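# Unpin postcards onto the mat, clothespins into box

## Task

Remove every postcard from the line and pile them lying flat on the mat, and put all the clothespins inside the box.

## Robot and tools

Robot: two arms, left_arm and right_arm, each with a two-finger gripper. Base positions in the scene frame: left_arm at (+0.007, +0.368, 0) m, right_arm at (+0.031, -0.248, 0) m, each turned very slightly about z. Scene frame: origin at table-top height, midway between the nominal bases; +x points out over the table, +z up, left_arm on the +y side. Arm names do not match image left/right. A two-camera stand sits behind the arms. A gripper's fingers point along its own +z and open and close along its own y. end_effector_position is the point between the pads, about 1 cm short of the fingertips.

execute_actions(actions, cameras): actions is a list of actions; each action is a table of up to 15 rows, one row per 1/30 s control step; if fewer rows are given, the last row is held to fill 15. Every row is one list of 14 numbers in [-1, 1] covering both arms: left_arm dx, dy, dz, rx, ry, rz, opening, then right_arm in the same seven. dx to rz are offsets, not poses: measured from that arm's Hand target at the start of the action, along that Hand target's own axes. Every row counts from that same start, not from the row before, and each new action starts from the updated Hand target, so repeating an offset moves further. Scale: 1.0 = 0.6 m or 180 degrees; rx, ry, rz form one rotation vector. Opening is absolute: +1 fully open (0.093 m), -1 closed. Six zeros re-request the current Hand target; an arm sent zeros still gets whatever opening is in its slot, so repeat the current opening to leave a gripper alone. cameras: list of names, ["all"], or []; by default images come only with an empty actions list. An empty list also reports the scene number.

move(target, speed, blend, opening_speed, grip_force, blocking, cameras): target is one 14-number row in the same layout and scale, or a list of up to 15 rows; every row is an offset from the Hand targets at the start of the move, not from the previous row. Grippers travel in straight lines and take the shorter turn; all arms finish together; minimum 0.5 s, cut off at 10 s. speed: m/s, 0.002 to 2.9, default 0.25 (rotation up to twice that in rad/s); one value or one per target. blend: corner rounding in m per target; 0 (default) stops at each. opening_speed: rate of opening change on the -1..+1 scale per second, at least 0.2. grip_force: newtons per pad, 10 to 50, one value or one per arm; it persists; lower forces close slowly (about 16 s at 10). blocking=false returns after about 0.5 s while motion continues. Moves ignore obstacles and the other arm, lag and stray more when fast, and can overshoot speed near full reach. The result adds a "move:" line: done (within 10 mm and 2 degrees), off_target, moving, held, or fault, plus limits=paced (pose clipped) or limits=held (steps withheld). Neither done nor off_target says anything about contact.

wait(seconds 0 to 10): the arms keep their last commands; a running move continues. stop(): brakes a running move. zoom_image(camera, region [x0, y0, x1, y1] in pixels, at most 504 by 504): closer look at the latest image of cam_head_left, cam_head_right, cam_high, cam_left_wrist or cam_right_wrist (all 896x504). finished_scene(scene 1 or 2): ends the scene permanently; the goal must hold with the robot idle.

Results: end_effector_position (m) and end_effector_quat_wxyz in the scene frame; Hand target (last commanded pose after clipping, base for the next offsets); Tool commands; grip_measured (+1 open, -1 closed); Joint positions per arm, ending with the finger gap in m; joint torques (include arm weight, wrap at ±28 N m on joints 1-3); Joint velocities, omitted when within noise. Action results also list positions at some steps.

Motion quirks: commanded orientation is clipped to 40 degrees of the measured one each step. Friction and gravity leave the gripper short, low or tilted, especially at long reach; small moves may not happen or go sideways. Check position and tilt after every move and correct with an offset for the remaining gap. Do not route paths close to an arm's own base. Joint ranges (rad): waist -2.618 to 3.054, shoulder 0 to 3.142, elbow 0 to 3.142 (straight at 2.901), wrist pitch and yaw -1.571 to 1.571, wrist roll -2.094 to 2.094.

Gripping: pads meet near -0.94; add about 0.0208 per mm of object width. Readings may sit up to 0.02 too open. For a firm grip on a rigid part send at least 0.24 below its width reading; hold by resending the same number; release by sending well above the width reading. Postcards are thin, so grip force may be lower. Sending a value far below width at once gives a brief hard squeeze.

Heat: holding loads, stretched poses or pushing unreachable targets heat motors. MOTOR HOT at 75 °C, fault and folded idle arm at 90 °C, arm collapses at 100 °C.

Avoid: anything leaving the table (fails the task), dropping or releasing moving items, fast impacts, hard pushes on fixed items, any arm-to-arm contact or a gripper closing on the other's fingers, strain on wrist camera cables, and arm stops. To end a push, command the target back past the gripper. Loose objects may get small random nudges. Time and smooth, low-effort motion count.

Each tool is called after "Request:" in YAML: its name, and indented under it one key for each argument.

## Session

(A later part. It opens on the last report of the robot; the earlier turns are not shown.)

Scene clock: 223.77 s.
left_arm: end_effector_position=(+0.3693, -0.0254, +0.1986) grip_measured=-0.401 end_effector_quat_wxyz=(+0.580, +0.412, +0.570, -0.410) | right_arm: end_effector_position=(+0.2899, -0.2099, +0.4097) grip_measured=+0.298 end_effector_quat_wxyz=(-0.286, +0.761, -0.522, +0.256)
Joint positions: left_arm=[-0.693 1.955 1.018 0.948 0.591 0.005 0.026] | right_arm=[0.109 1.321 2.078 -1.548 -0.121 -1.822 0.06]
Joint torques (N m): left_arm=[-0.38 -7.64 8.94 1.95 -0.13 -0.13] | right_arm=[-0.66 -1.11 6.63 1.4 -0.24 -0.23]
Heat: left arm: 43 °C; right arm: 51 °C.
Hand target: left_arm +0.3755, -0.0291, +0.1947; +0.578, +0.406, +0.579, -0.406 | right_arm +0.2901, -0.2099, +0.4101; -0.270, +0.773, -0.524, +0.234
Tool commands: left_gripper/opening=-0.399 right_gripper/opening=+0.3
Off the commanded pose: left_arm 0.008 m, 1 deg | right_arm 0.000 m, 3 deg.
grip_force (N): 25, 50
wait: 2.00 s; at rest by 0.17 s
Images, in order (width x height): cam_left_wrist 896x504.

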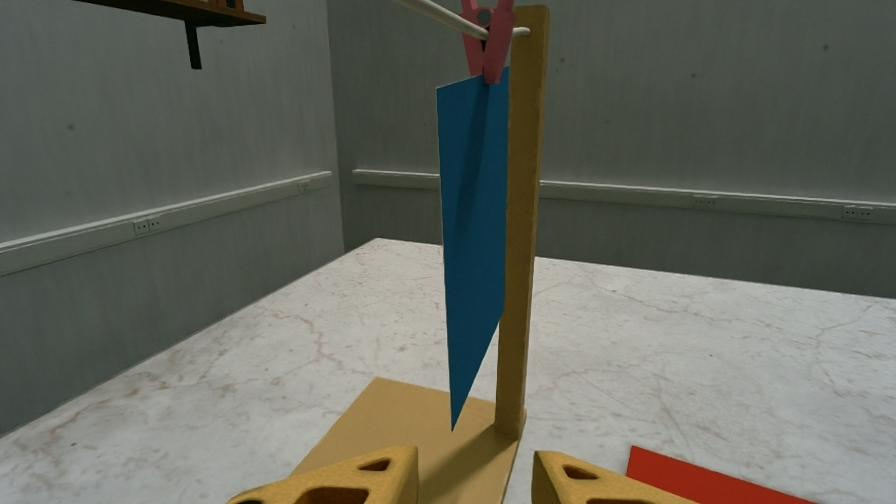

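Request:
move:
  target: [0,0.003,0.125,0,0,0,-0.399,0,0,0,0,0,0,0.3]
  speed: 0.12
  cameras: ["cam_left_wrist"]

Scene clock: 229.37 s.
left_arm: end_effector_position=(+0.3973, -0.0943, +0.2029) grip_measured=-0.401 end_effector_quat_wxyz=(+0.584, +0.411, +0.568, -0.410) | right_arm: end_effector_position=(+0.2899, -0.2099, +0.4097) grip_measured=+0.298 end_effector_quat_wxyz=(-0.286, +0.761, -0.522, +0.256)
Joint positions: left_arm=[-0.778 2.153 1.345 0.828 0.503 0.005 0.026] | right_arm=[0.109 1.321 2.078 -1.548 -0.121 -1.822 0.06]
Joint torques (N m): left_arm=[-0.38 -9.32 9.52 1.94 -0.1 -0.12] | right_arm=[-0.62 -1.09 6.63 1.4 -0.23 -0.23]
Heat: left arm: 43 °C; right arm: 51 °C.
Hand target: left_arm +0.4027, -0.0990, +0.1948; +0.578, +0.406, +0.579, -0.406 | right_arm +0.2901, -0.2099, +0.4101; -0.270, +0.773, -0.524, +0.234
Off the commanded pose: left_arm 0.011 m, 2 deg | right_arm 0.000 m, 3 deg.
joint sent to its limit (right arm) — joint 4 (wrist pitch), lower limit. The joint targets are off in orientation, not in position.
grip_force (N): 25, 50
move: off_target (left_arm, right_arm)
Images, in order (width x height): cam_left_wrist 896x504.

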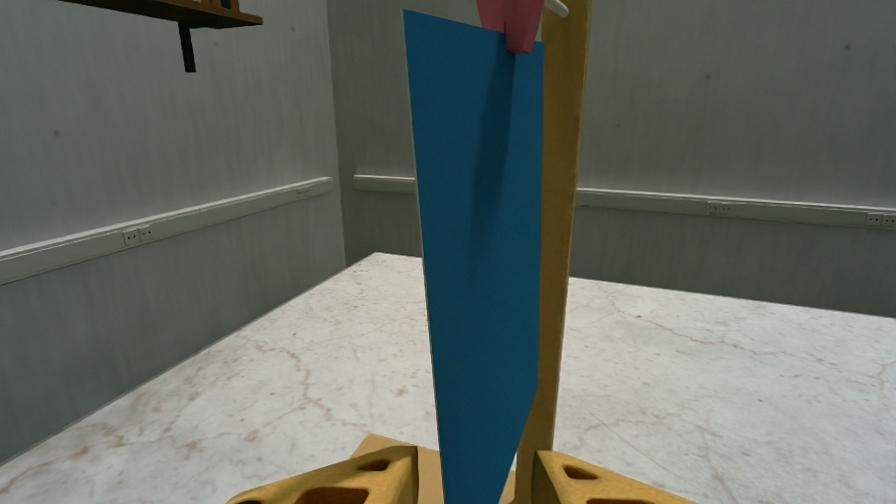

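Request:
move:
  target: [0.008,0.002,0.08,0,0,0,-0.399,0,0,0,0,0,0,0.3]
  speed: 0.1
  cameras: ["cam_left_wrist"]

Scene clock: 232.67 s.
left_arm: end_effector_position=(+0.4161, -0.1383, +0.2005) grip_measured=-0.401 end_effector_quat_wxyz=(+0.586, +0.410, +0.567, -0.409) | right_arm: end_effector_position=(+0.2899, -0.2099, +0.4097) grip_measured=+0.298 end_effector_quat_wxyz=(-0.286, +0.761, -0.522, +0.256)
Joint positions: left_arm=[-0.819 2.304 1.592 0.736 0.459 0.005 0.026] | right_arm=[0.109 1.321 2.078 -1.548 -0.121 -1.822 0.06]
Joint torques (N m): left_arm=[-0.58 -10.48 9.89 1.92 -0.09 -0.12] | right_arm=[-0.61 -1.09 6.56 1.39 -0.24 -0.23]
Heat: left arm: 43 °C; right arm: 51 °C.
Hand target: left_arm +0.4202, -0.1438, +0.1899; +0.578, +0.406, +0.579, -0.406 | right_arm +0.2901, -0.2099, +0.4101; -0.270, +0.773, -0.524, +0.234
Off the commanded pose: left_arm 0.012 m, 2 deg | right_arm 0.000 m, 3 deg.
joint sent to its limit (right arm) — joint 4 (wrist pitch), lower limit. The joint targets are off in orientation, not in position.
grip_force (N): 25, 50
move: off_target (left_arm, right_arm)
Images, in order (width x height): cam_left_wrist 896x504.

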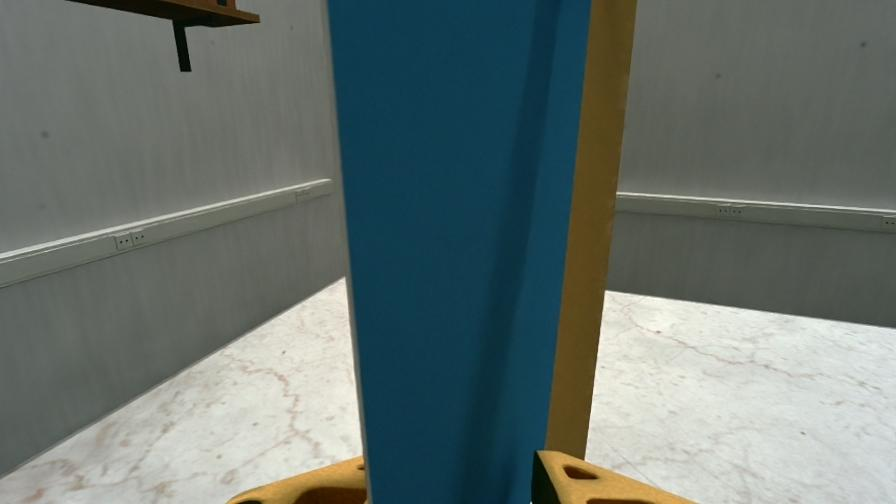

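Request:
move:
  target:
    - [0,0.01,0.0,0,0,0,-0.65,0,0,0,0,0,0,0.3]
    - [0,0.01,0.0,0,0,0,-1,0,0,0,0,0,0,0.3]
  speed: 0.05
  opening_speed: 0.3
  cameras: ["cam_left_wrist","cam_right_wrist","cam_head_left"]

Scene clock: 239.57 s.
left_arm: end_effector_position=(+0.4180, -0.1401, +0.2007) grip_measured=-0.971 end_effector_quat_wxyz=(+0.586, +0.410, +0.567, -0.409) | right_arm: end_effector_position=(+0.2899, -0.2099, +0.4097) grip_measured=+0.298 end_effector_quat_wxyz=(-0.286, +0.761, -0.522, +0.256)
Joint positions: left_arm=[-0.819 2.313 1.61 0.729 0.459 0.005 0] | right_arm=[0.109 1.321 2.078 -1.548 -0.121 -1.822 0.06]
Joint torques (N m): left_arm=[0.36 -10.5 9.96 1.91 0.02 -0.12] | right_arm=[-0.64 -1.11 6.6 1.4 -0.24 -0.23]
Heat: left arm: 44 °C; right arm: 51 °C.
Hand target: left_arm +0.4258, -0.1417, +0.1900; +0.578, +0.406, +0.579, -0.406 | right_arm +0.2901, -0.2099, +0.4101; -0.270, +0.773, -0.524, +0.234
Off the commanded pose: left_arm 0.013 m, 2 deg | right_arm 0.000 m, 3 deg.
joint sent to its limit (right arm) — joint 4 (wrist pitch), lower limit. The joint targets are off in orientation, not in position.
grip_force (N): 25, 50
move: off_target (left_arm, right_arm); target 2's new opening was sent with left_arm's hand 0.013 m and 2 deg from that target
Images, in order (width x height): cam_head_left 896x504, cam_left_wrist 896x504, cam_right_wrist 896x504.

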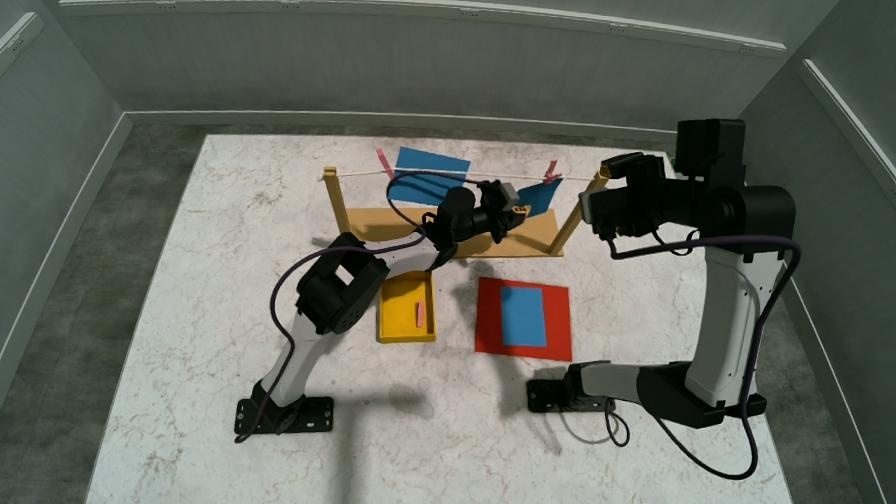

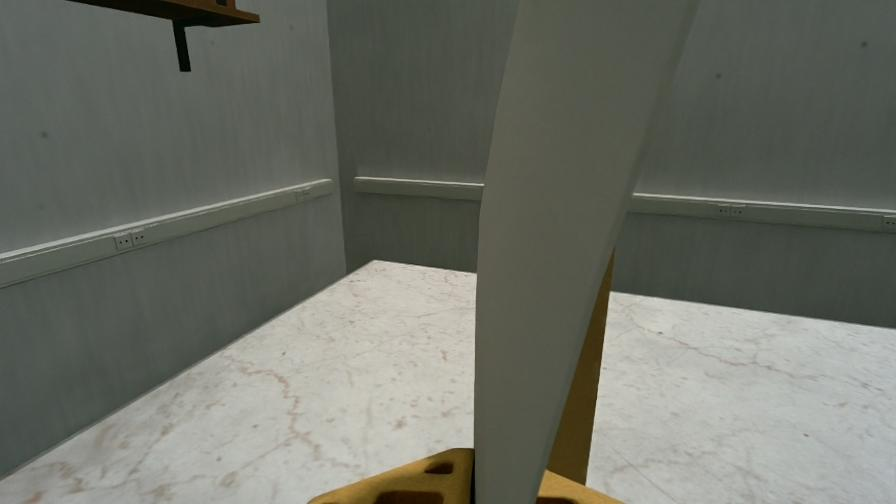

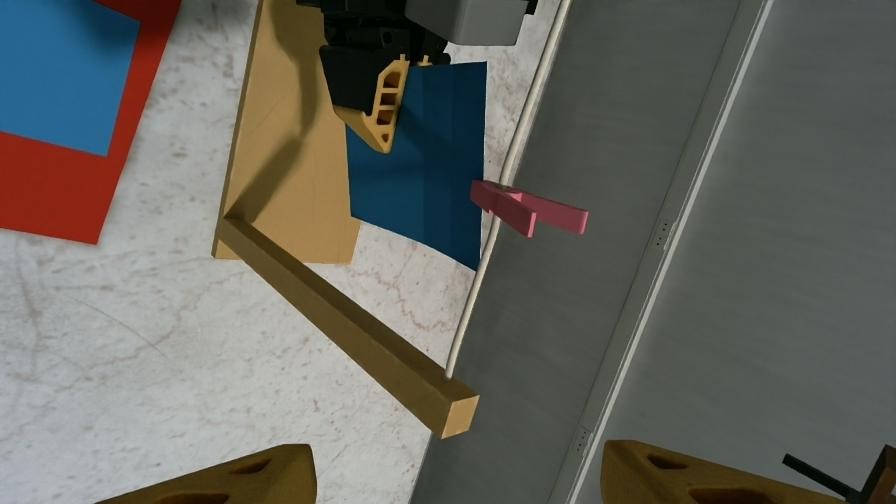

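Request:
zoom_image:
  camera: "cam_head_left"
  region: [300, 120, 620, 300]

Scaled by 1.575 from the camera's 896x504 image, which has a finer 1280x720 frame.

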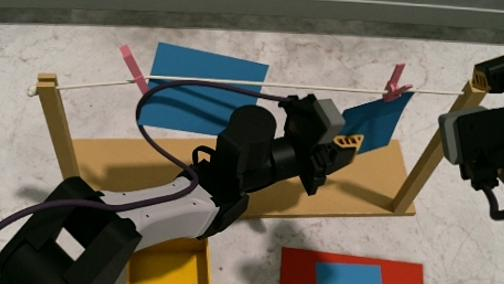

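Request:
wait:
  seconds: 0.1
  cameras: ["cam_high","cam_head_right"]

Request:
zoom_image:
  camera: "cam_high"
  region: [260, 130, 620, 400]

Request:
zoom_image:
  camera: "cam_head_right"
  region: [280, 120, 600, 300]

Scene clock: 244.50 s.
left_arm: end_effector_position=(+0.4180, -0.1401, +0.2007) grip_measured=-0.971 end_effector_quat_wxyz=(+0.586, +0.410, +0.567, -0.409) | right_arm: end_effector_position=(+0.2899, -0.2099, +0.4097) grip_measured=+0.298 end_effector_quat_wxyz=(-0.286, +0.761, -0.522, +0.256)
Joint positions: left_arm=[-0.819 2.313 1.61 0.729 0.459 0.005 0] | right_arm=[0.109 1.321 2.078 -1.548 -0.121 -1.822 0.06]
Joint torques (N m): left_arm=[0.38 -10.51 9.98 1.92 0.03 -0.13] | right_arm=[-0.61 -1.09 6.61 1.4 -0.24 -0.24]
Heat: left arm: 45 °C; right arm: 51 °C.
Hand target: left_arm +0.4258, -0.1417, +0.1900; +0.578, +0.406, +0.579, -0.406 | right_arm +0.2901, -0.2099, +0.4101; -0.270, +0.773, -0.524, +0.234
Tool commands: left_gripper/opening=-1.0 right_gripper/opening=+0.3
Off the commanded pose: left_arm 0.013 m, 2 deg | right_arm 0.000 m, 3 deg.
grip_force (N): 25, 50
wait: 0.10 s; at rest from the start
Images, in order (width x height): cam_head_right 896x504, cam_high 896x504.

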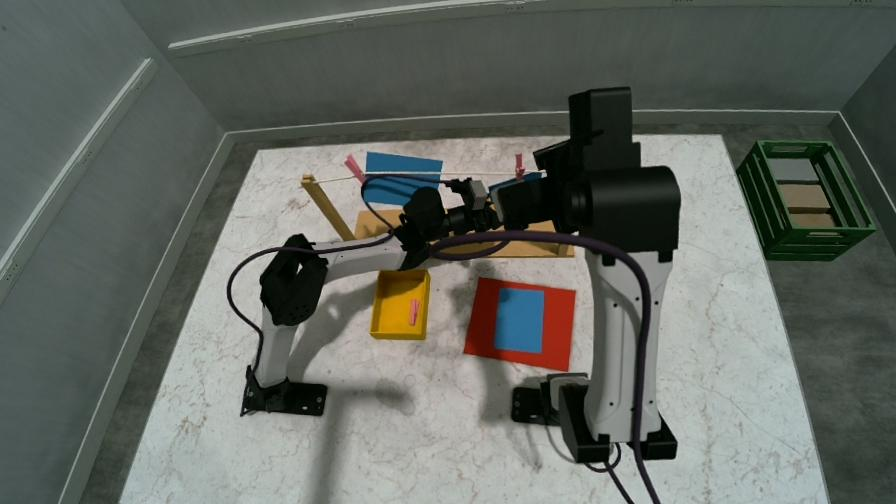

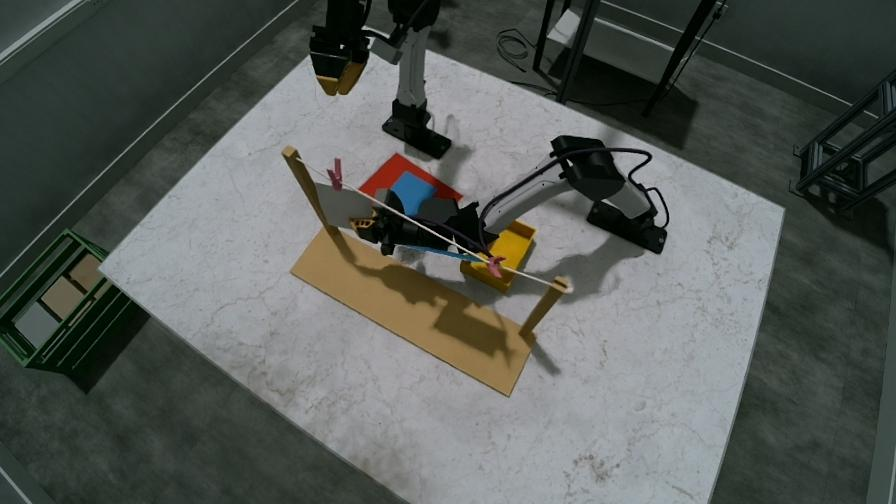

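Scaled by 1.400 from the camera's 896x504 image, which has a finer 1280x720 frame.

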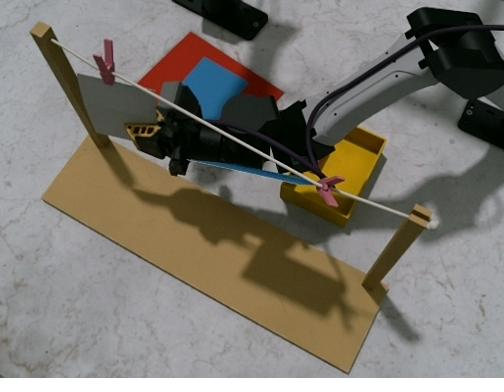

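Scaled by 1.575 from the camera's 896x504 image, which has a finer 1280x720 frame.

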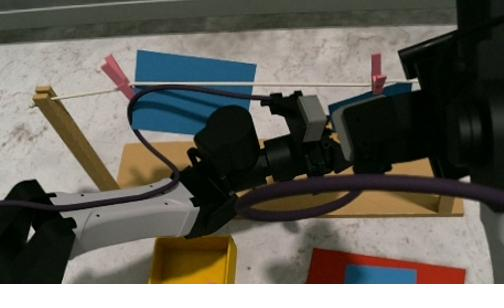

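Request:
move:
  target: [0,0,0.0,0,0,0,-1,-0.0293,-0.0802,0.1245,0,0,0,0.3]
  speed: 0.15
  cameras: ["cam_right_wrist","cam_head_left"]

Scene clock: 252.73 s.
left_arm: end_effector_position=(+0.4180, -0.1401, +0.2007) grip_measured=-0.971 end_effector_quat_wxyz=(+0.586, +0.410, +0.567, -0.409) | right_arm: end_effector_position=(+0.3618, -0.1678, +0.3795) grip_measured=+0.298 end_effector_quat_wxyz=(-0.264, +0.778, -0.523, +0.228)
Joint positions: left_arm=[-0.819 2.313 1.61 0.729 0.459 0.005 0] | right_arm=[0.265 1.54 2.127 -1.447 -0.028 -1.724 0.06]
Joint torques (N m): left_arm=[0.39 -10.5 9.96 1.91 0.03 -0.12] | right_arm=[0.51 -4.05 8.12 1.52 -0.06 0.01]
Heat: left arm: 47 °C; right arm: 51 °C.
Hand target: left_arm +0.4258, -0.1417, +0.1900; +0.578, +0.406, +0.579, -0.406 | right_arm +0.3651, -0.1658, +0.3852; -0.271, +0.773, -0.524, +0.234
Off the commanded pose: left_arm 0.013 m, 2 deg | right_arm 0.007 m, 1 deg.
grip_force (N): 25, 50
move: off_target (left_arm)
Images, in order (width x height): cam_head_left 896x504, cam_right_wrist 896x504.

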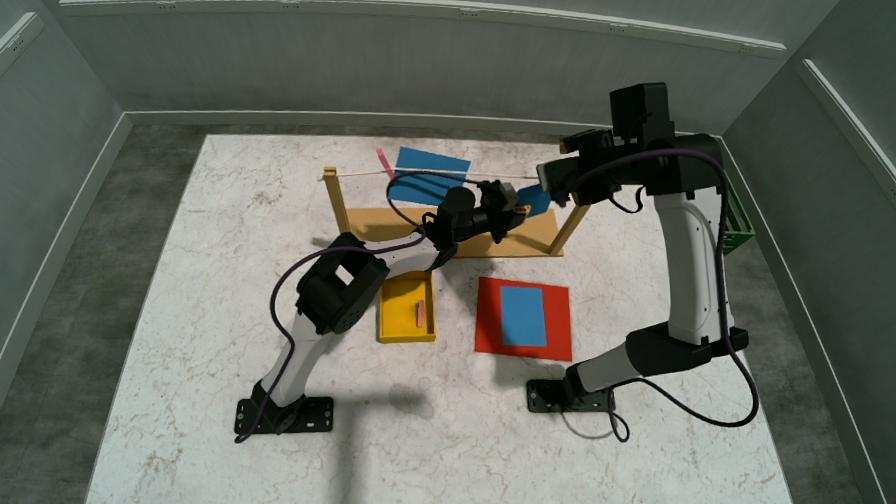

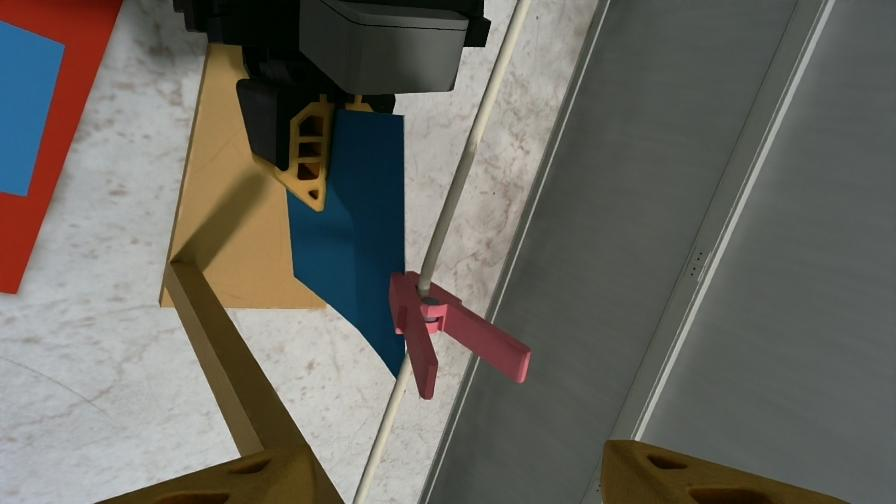

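Request:
move:
  target: [0,0,0.0,0,0,0,-1,0.0067,0,0.0833,0,0,-0.067,0.3]
  speed: 0.15
  cameras: ["cam_right_wrist"]

Scene clock: 262.37 s.
left_arm: end_effector_position=(+0.4180, -0.1401, +0.2007) grip_measured=-0.971 end_effector_quat_wxyz=(+0.586, +0.410, +0.567, -0.409) | right_arm: end_effector_position=(+0.3947, -0.1604, +0.3540) grip_measured=+0.298 end_effector_quat_wxyz=(-0.250, +0.820, -0.442, +0.263)
Joint positions: left_arm=[-0.819 2.313 1.61 0.729 0.459 0.005 0] | right_arm=[0.265 1.54 1.963 -1.252 -0.028 -1.919 0.06]
Joint torques (N m): left_arm=[0.38 -10.52 9.92 1.91 0.02 -0.13] | right_arm=[-0.28 -4.63 5.97 1.56 -0.08 -0.24]
Heat: left arm: 48 °C; right arm: 51 °C.
Hand target: left_arm +0.4258, -0.1417, +0.1900; +0.578, +0.406, +0.579, -0.406 | right_arm +0.3987, -0.1609, +0.3483; -0.245, +0.824, -0.439, +0.261
Off the commanded pose: left_arm 0.013 m, 2 deg | right_arm 0.007 m, 1 deg.
grip_force (N): 25, 50
move: off_target (left_arm)
Images, in order (width x height): cam_right_wrist 896x504.

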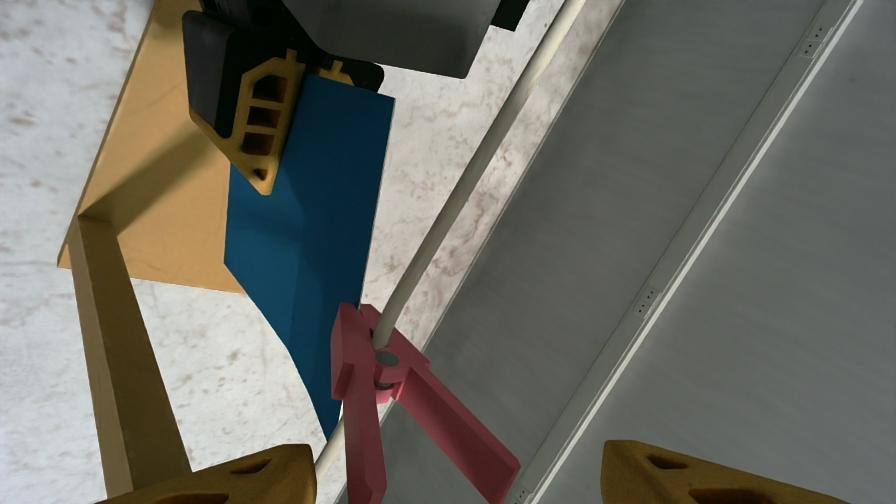

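Request:
move:
  target: [0,0,0.0,0,0,0,-1,0.003,0.01,0.045,0,0,0,0.3]
  speed: 0.1
  cameras: ["cam_right_wrist"]

Scene clock: 266.30 s.
left_arm: end_effector_position=(+0.4180, -0.1401, +0.2007) grip_measured=-0.971 end_effector_quat_wxyz=(+0.586, +0.410, +0.567, -0.409) | right_arm: end_effector_position=(+0.4107, -0.1595, +0.3287) grip_measured=+0.298 end_effector_quat_wxyz=(-0.246, +0.822, -0.442, +0.263)
Joint positions: left_arm=[-0.819 2.313 1.61 0.729 0.459 0.005 0] | right_arm=[0.258 1.54 1.846 -1.14 -0.028 -1.928 0.06]
Joint torques (N m): left_arm=[0.4 -10.51 9.96 1.91 0.02 -0.12] | right_arm=[-0.55 -5.45 6.52 1.55 -0.15 -0.23]
Heat: left arm: 49 °C; right arm: 51 °C.
Hand target: left_arm +0.4258, -0.1417, +0.1900; +0.578, +0.406, +0.579, -0.406 | right_arm +0.4134, -0.1607, +0.3248; -0.245, +0.824, -0.439, +0.261
Off the commanded pose: left_arm 0.013 m, 2 deg | right_arm 0.005 m, 0 deg.
grip_force (N): 25, 50
move: off_target (left_arm)
Images, in order (width x height): cam_right_wrist 896x504.

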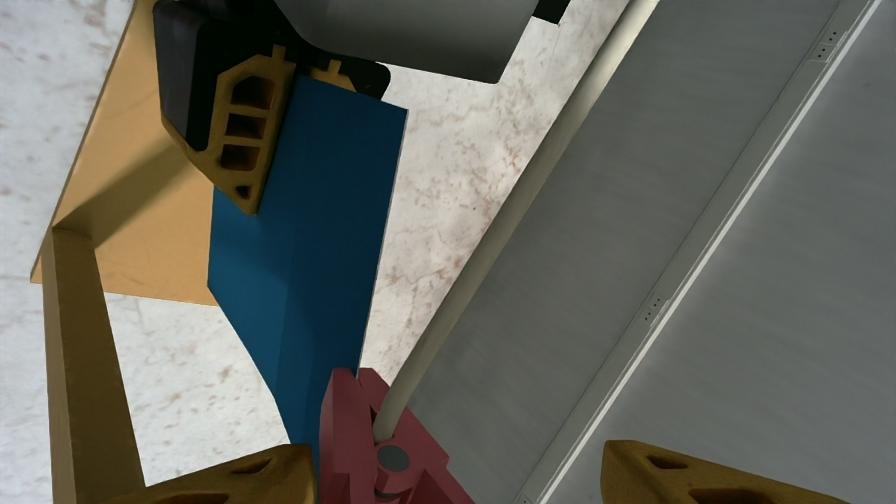

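Request:
move:
  target:
    - [0,0,0.0,0,0,0,-1,0.0,0.013,-0.018,0,0,0,0.3]
    - [0,0,0.0,0,0,0,-1,0.0,0.013,-0.018,0,0,0,-0.3]
  speed: 0.08
  opening_speed: 0.4
  cameras: ["cam_right_wrist"]

Scene clock: 271.27 s.
left_arm: end_effector_position=(+0.4188, -0.1396, +0.1980) grip_measured=-0.971 end_effector_quat_wxyz=(+0.582, +0.410, +0.571, -0.409) | right_arm: end_effector_position=(+0.4085, -0.1639, +0.3233) grip_measured=-0.298 end_effector_quat_wxyz=(-0.240, +0.824, -0.443, +0.259)
Joint positions: left_arm=[-0.818 2.313 1.61 0.716 0.459 0.004 0] | right_arm=[0.247 1.531 1.823 -1.141 -0.032 -1.938 0.031]
Joint torques (N m): left_arm=[0.24 -10.52 10 2.01 0.03 -0.12] | right_arm=[-0.58 -8.09 6.49 1.38 -0.19 -0.23]
Heat: left arm: 50 °C; right arm: 51 °C.
Hand target: left_arm +0.4258, -0.1417, +0.1901; +0.578, +0.406, +0.579, -0.407 | right_arm +0.4018, -0.1664, +0.3279; -0.245, +0.824, -0.440, +0.261
Off the commanded pose: left_arm 0.011 m, 1 deg | right_arm 0.008 m, 1 deg.
grip_force (N): 25, 50
move: off_target (left_arm)
Images, in order (width x height): cam_right_wrist 896x504.

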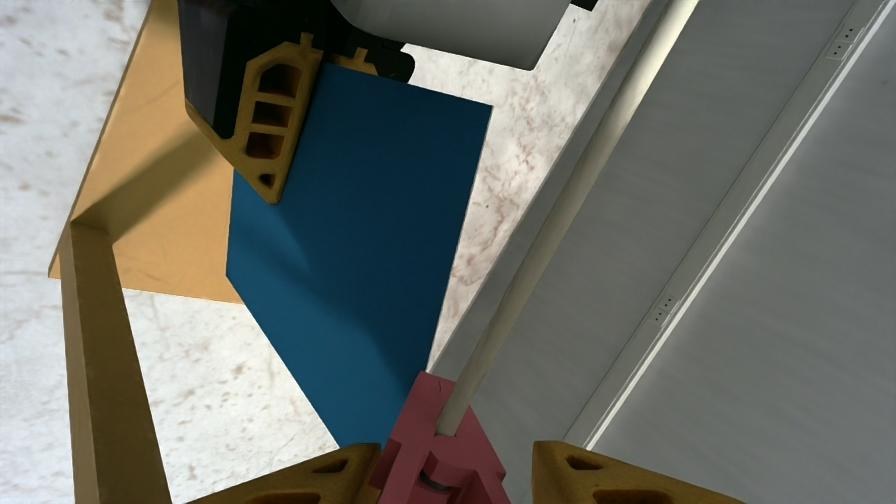

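Request:
move:
  target:
    - [0,0,0,0,0,0,-1,0,0,0,0,0,0,-0.5]
    - [0,0,0,0,0,0,-1,0,0,0,0,0,0,-0.64]
  speed: 0.08
  opening_speed: 0.4
  cameras: ["cam_right_wrist","cam_left_wrist","cam_head_left"]

Scene clock: 274.63 s.
left_arm: end_effector_position=(+0.4188, -0.1396, +0.1979) grip_measured=-0.971 end_effector_quat_wxyz=(+0.582, +0.410, +0.572, -0.409) | right_arm: end_effector_position=(+0.4085, -0.1638, +0.3233) grip_measured=-0.634 end_effector_quat_wxyz=(-0.240, +0.824, -0.443, +0.259)
Joint positions: left_arm=[-0.818 2.313 1.61 0.716 0.459 0.004 0] | right_arm=[0.247 1.531 1.823 -1.141 -0.032 -1.938 0.015]
Joint torques (N m): left_arm=[0.2 -10.51 10.03 2.02 0.03 -0.12] | right_arm=[-0.59 -8.08 6.5 1.38 -0.18 -0.23]
Heat: left arm: 50 °C; right arm: 51 °C.
Hand target: left_arm +0.4258, -0.1417, +0.1900; +0.578, +0.406, +0.579, -0.407 | right_arm +0.4019, -0.1664, +0.3280; -0.245, +0.824, -0.440, +0.261
Off the commanded pose: left_arm 0.011 m, 1 deg | right_arm 0.009 m, 1 deg.
grip_force (N): 25, 50
move: off_target (left_arm)
Images, in order (width x height): cam_head_left 896x504, cam_left_wrist 896x504, cam_right_wrist 896x504.

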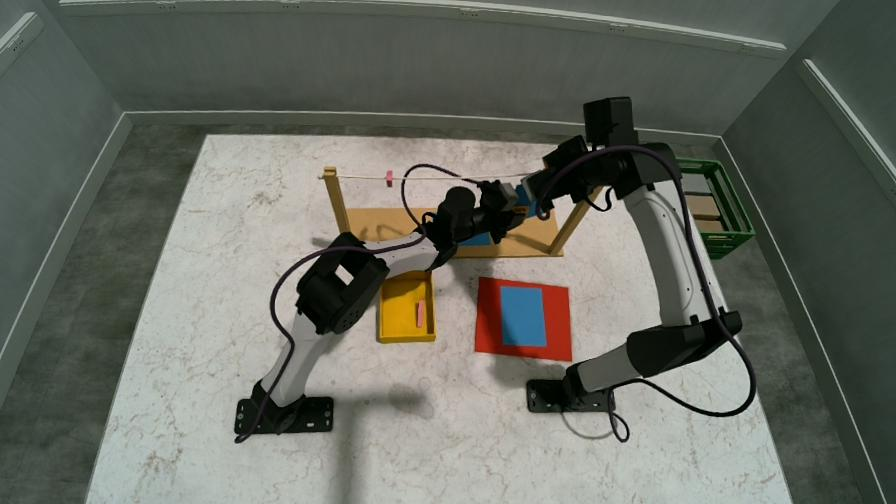

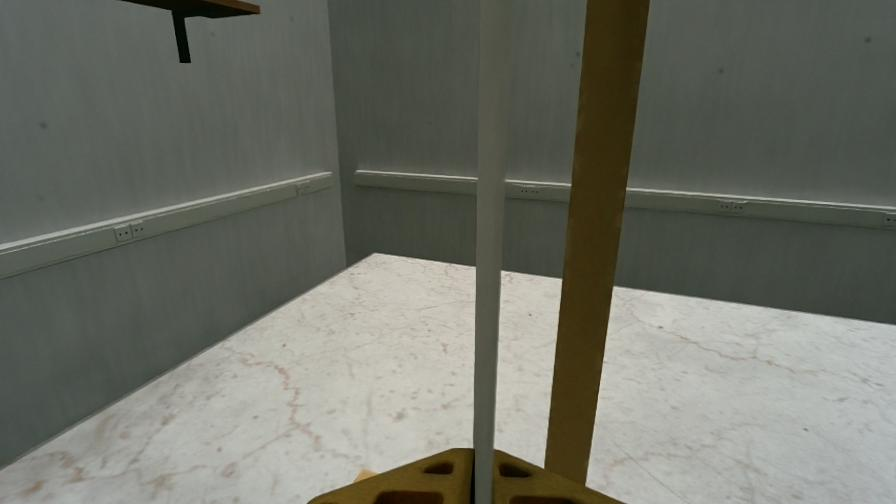

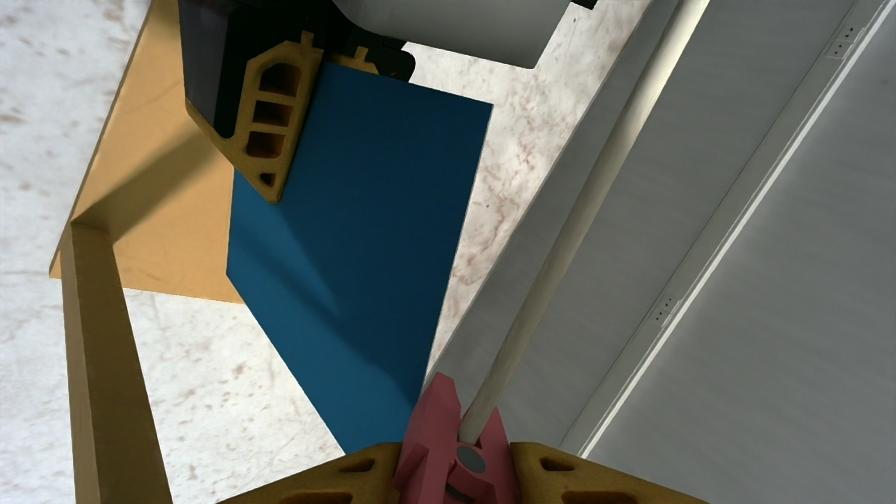

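Request:
zoom_image:
  camera: "cam_head_left"
  region: [320, 150, 600, 300]

Request:
wait:
  seconds: 0.1
  cameras: ["cam_high"]

Request:
zoom_image:
  camera: "cam_high"
  region: [260, 130, 620, 400]

Scaled by 1.800 from the camera's 896x504 image, which has a finer 1280x720 frame.

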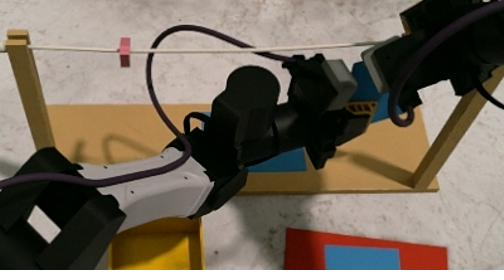

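Scene clock: 277.23 s.
left_arm: end_effector_position=(+0.4188, -0.1396, +0.1979) grip_measured=-0.971 end_effector_quat_wxyz=(+0.582, +0.410, +0.572, -0.409) | right_arm: end_effector_position=(+0.4085, -0.1638, +0.3233) grip_measured=-0.634 end_effector_quat_wxyz=(-0.240, +0.824, -0.443, +0.259)
Joint positions: left_arm=[-0.818 2.313 1.61 0.716 0.459 0.004 0] | right_arm=[0.247 1.531 1.823 -1.141 -0.032 -1.938 0.015]
Joint torques (N m): left_arm=[0.24 -10.48 10.02 2.04 0.02 -0.11] | right_arm=[-0.61 -8.09 6.53 1.37 -0.18 -0.23]
Heat: left arm: 51 °C; right arm: 51 °C.
Hand target: left_arm +0.4258, -0.1417, +0.1900; +0.578, +0.406, +0.579, -0.407 | right_arm +0.4019, -0.1664, +0.3280; -0.245, +0.824, -0.440, +0.261
Tool commands: left_gripper/opening=-1.0 right_gripper/opening=-0.64
Off the commanded pose: left_arm 0.011 m, 1 deg | right_arm 0.009 m, 1 deg.
grip_force (N): 25, 50
wait: 0.10 s; at rest from the start
Images, in order (width x height): cam_high 896x504.

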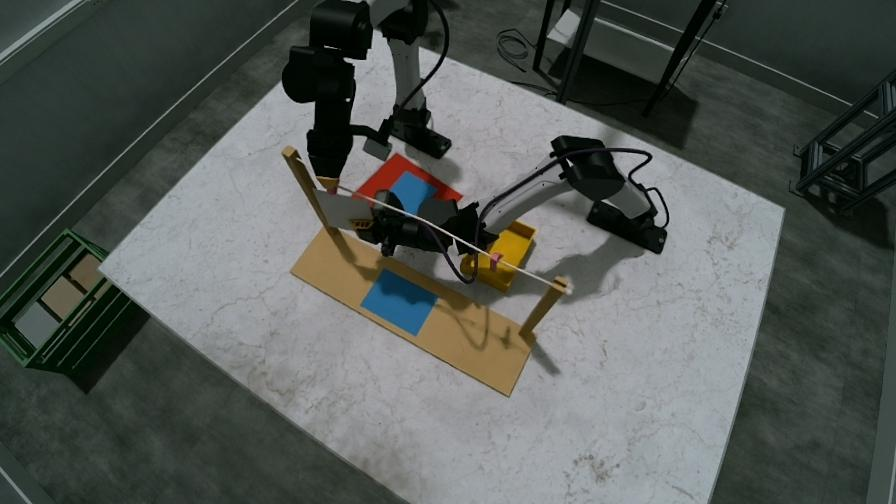

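Scaled by 1.400 from the camera's 896x504 image, which has a finer 1280x720 frame.

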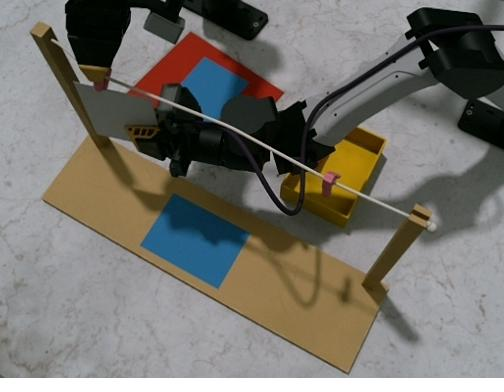

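Request:
execute_actions:
  actions: []
  cameras: ["cam_head_left","cam_high"]

Request:
zoom_image:
  camera: "cam_head_left"
  region: [380, 150, 540, 240]

Request:
zoom_image:
  camera: "cam_high"
  region: [380, 190, 580, 302]

Scene clock: 293.57 s.
left_arm: end_effector_position=(+0.4188, -0.1396, +0.1979) grip_measured=-0.971 end_effector_quat_wxyz=(+0.582, +0.410, +0.572, -0.409) | right_arm: end_effector_position=(+0.4085, -0.1638, +0.3233) grip_measured=-0.637 end_effector_quat_wxyz=(-0.240, +0.824, -0.443, +0.259)
Joint positions: left_arm=[-0.818 2.313 1.61 0.716 0.459 0.004 0] | right_arm=[0.247 1.531 1.823 -1.141 -0.032 -1.938 0.015]
Joint velocities: left_arm=[within noise] | right_arm=[-0.007 0.002 -0.017 -0.037 0.081 -0.11 0.019]
Joint torques (N m): left_arm=[0.25 -10.48 10.06 2.02 0.03 -0.12] | right_arm=[-0.61 -8.06 6.5 1.38 -0.18 -0.22]
Heat: left arm: 52 °C; right arm: 51 °C.
Hand target: left_arm +0.4258, -0.1417, +0.1900; +0.578, +0.406, +0.579, -0.407 | right_arm +0.4019, -0.1664, +0.3280; -0.245, +0.824, -0.440, +0.261
Tool commands: left_gripper/opening=-1.0 right_gripper/opening=-0.64
Off the commanded pose: left_arm 0.011 m, 1 deg | right_arm 0.009 m, 1 deg.
grip_force (N): 25, 50
Images, in order (width x height): cam_head_left 896x504, cam_high 896x504.

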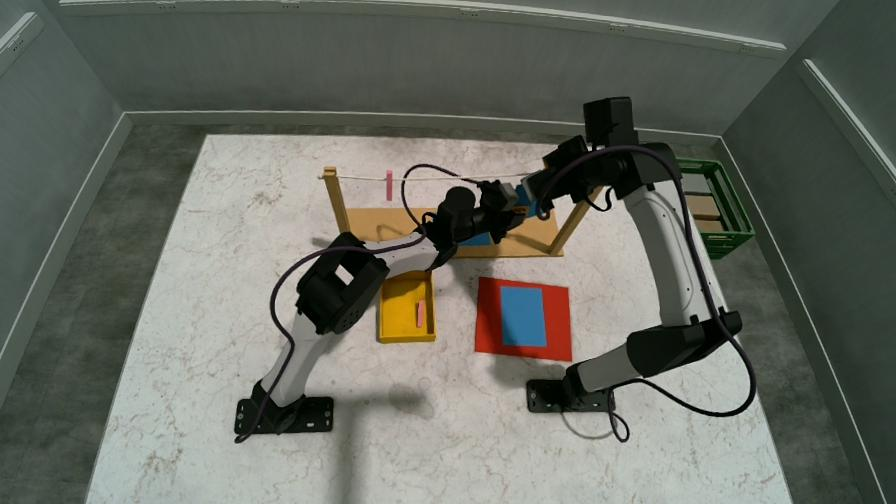

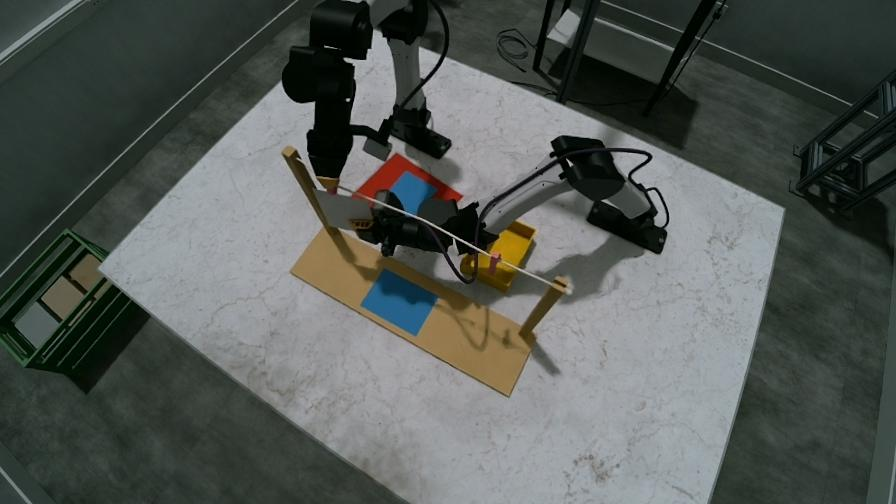

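Scaled by 3.150 from the camera's 896x504 image, which has a finer 1280x720 frame.

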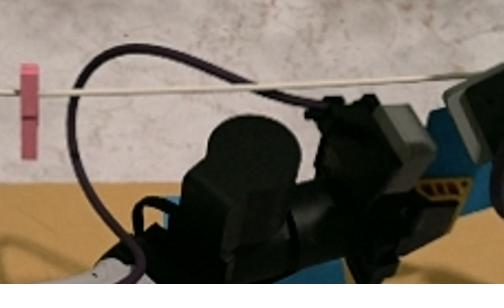

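Scaled by 2.520 from the camera's 896x504 image, which has a finer 1280x720 frame.

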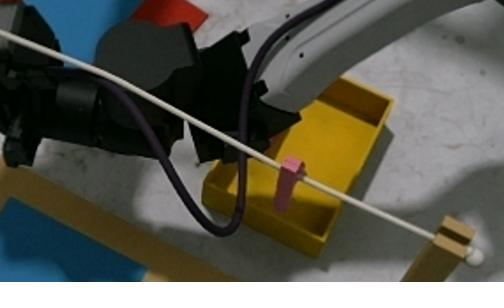

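Request:
execute_actions:
  actions: []

Scene clock: 313.23 s.
left_arm: end_effector_position=(+0.4188, -0.1396, +0.1979) grip_measured=-0.971 end_effector_quat_wxyz=(+0.582, +0.410, +0.572, -0.409) | right_arm: end_effector_position=(+0.4085, -0.1638, +0.3233) grip_measured=-0.637 end_effector_quat_wxyz=(-0.240, +0.824, -0.443, +0.259)
Joint positions: left_arm=[-0.818 2.313 1.61 0.716 0.459 0.004 0] | right_arm=[0.247 1.531 1.823 -1.141 -0.032 -1.938 0.015]
Joint velocities: within noise
Joint torques (N m): left_arm=[0.25 -10.43 10.07 2.02 0.03 -0.12] | right_arm=[-0.59 -8.06 6.5 1.38 -0.18 -0.23]
Heat: left arm: 54 °C; right arm: 51 °C.
Hand target: left_arm +0.4258, -0.1417, +0.1900; +0.578, +0.406, +0.579, -0.407 | right_arm +0.4019, -0.1664, +0.3280; -0.245, +0.824, -0.440, +0.261
Tool commands: left_gripper/opening=-1.0 right_gripper/opening=-0.64
Off the commanded pose: left_arm 0.011 m, 1 deg | right_arm 0.009 m, 1 deg.
grip_force (N): 25, 50

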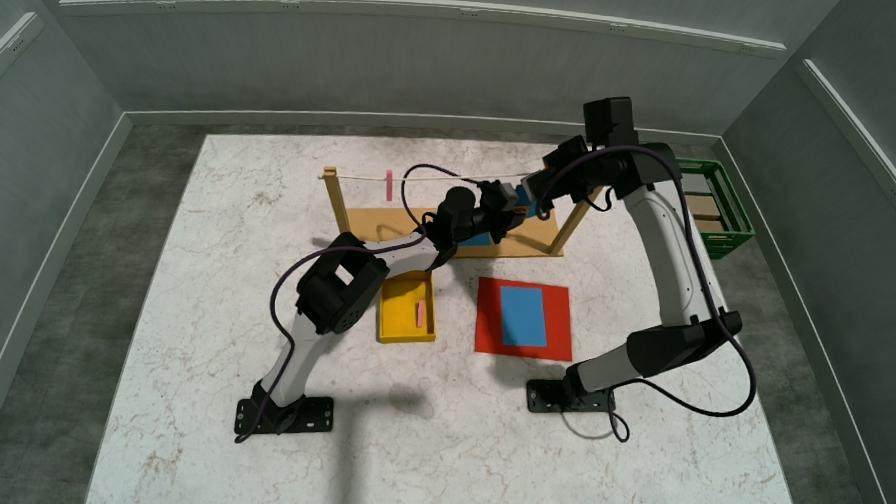

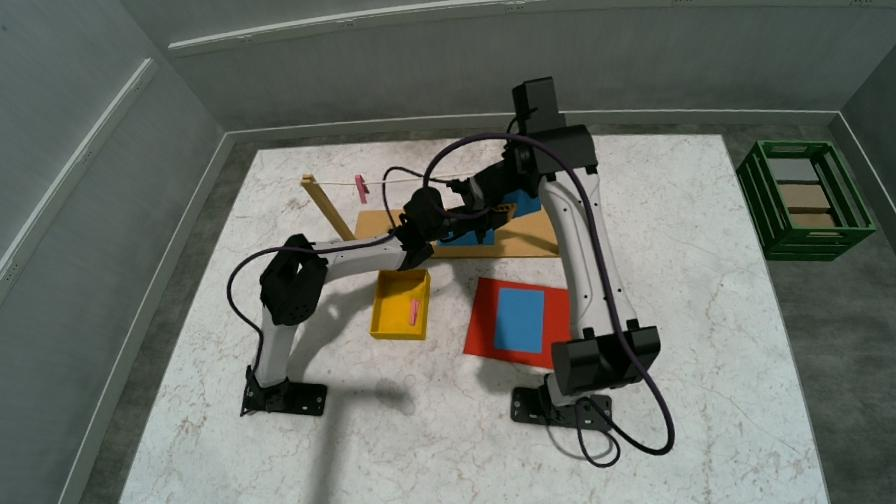

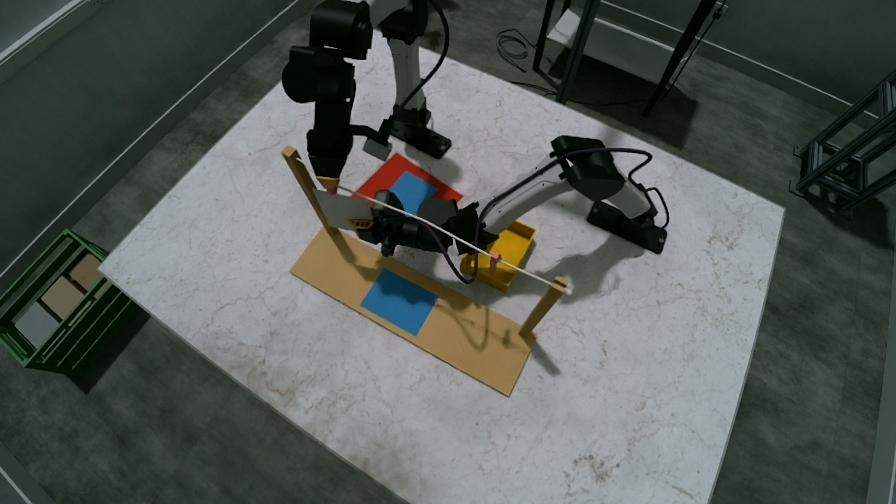

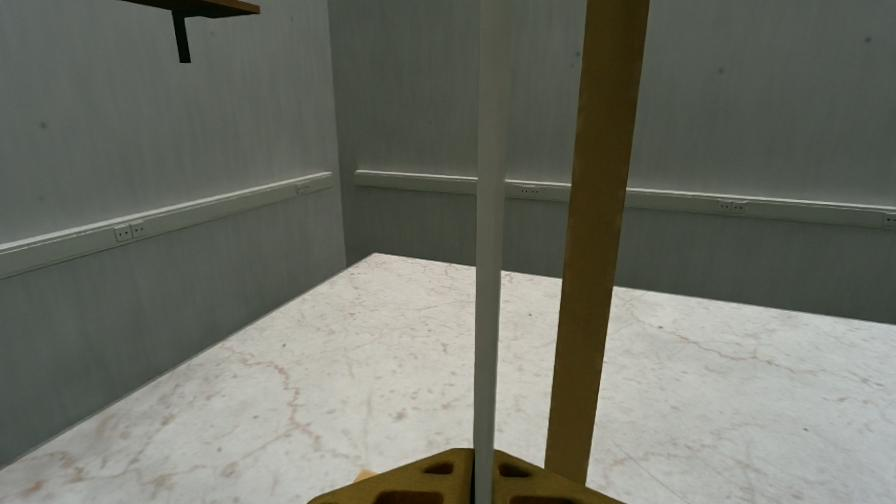

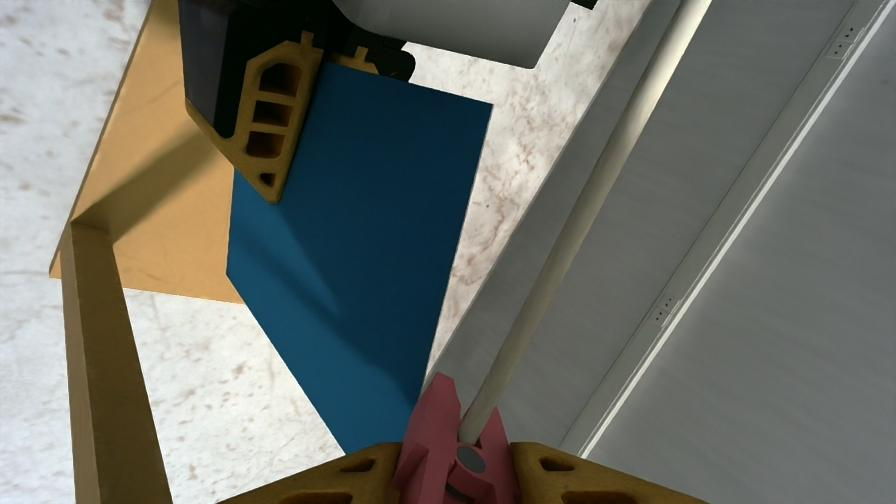

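Request:
zoom_image:
  camera: "cam_high"
  region: [280, 140, 600, 340]

Request:
zoom_image:
  camera: "cam_head_left"
  region: [360, 130, 600, 280]

Scaled by 1.575 from the camera's 896x504 image, which has a finer 1280x720 frame.

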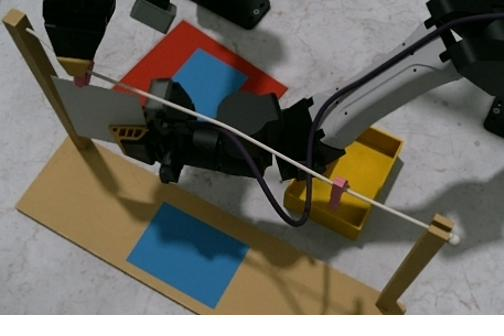

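Scaled by 2.100 from the camera's 896x504 image, which has a finer 1280x720 frame.

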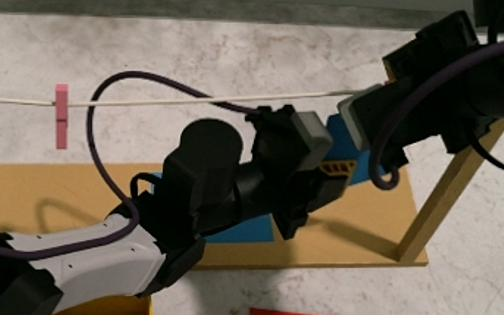

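Request:
zoom_image:
  camera: "cam_high"
  region: [410, 200, 500, 290]

Request:
zoom_image:
  camera: "cam_head_left"
  region: [385, 155, 475, 205]

Scaled by 5.600 from the camera's 896x504 image, which has a finer 1280x720 frame.

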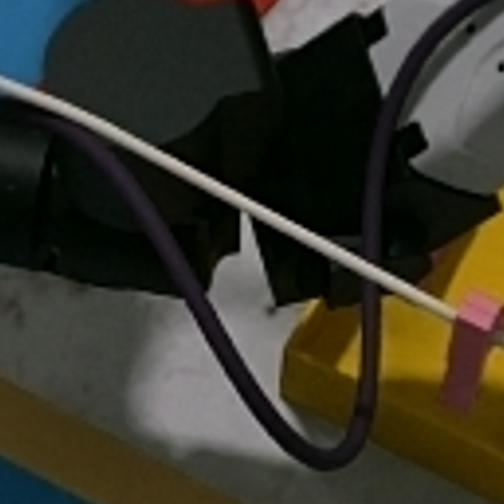

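Scaled by 5.600 from the camera's 896x504 image, which has a finer 1280x720 frame.

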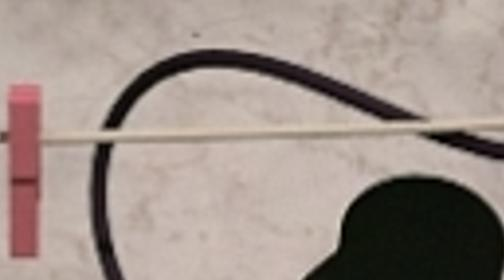

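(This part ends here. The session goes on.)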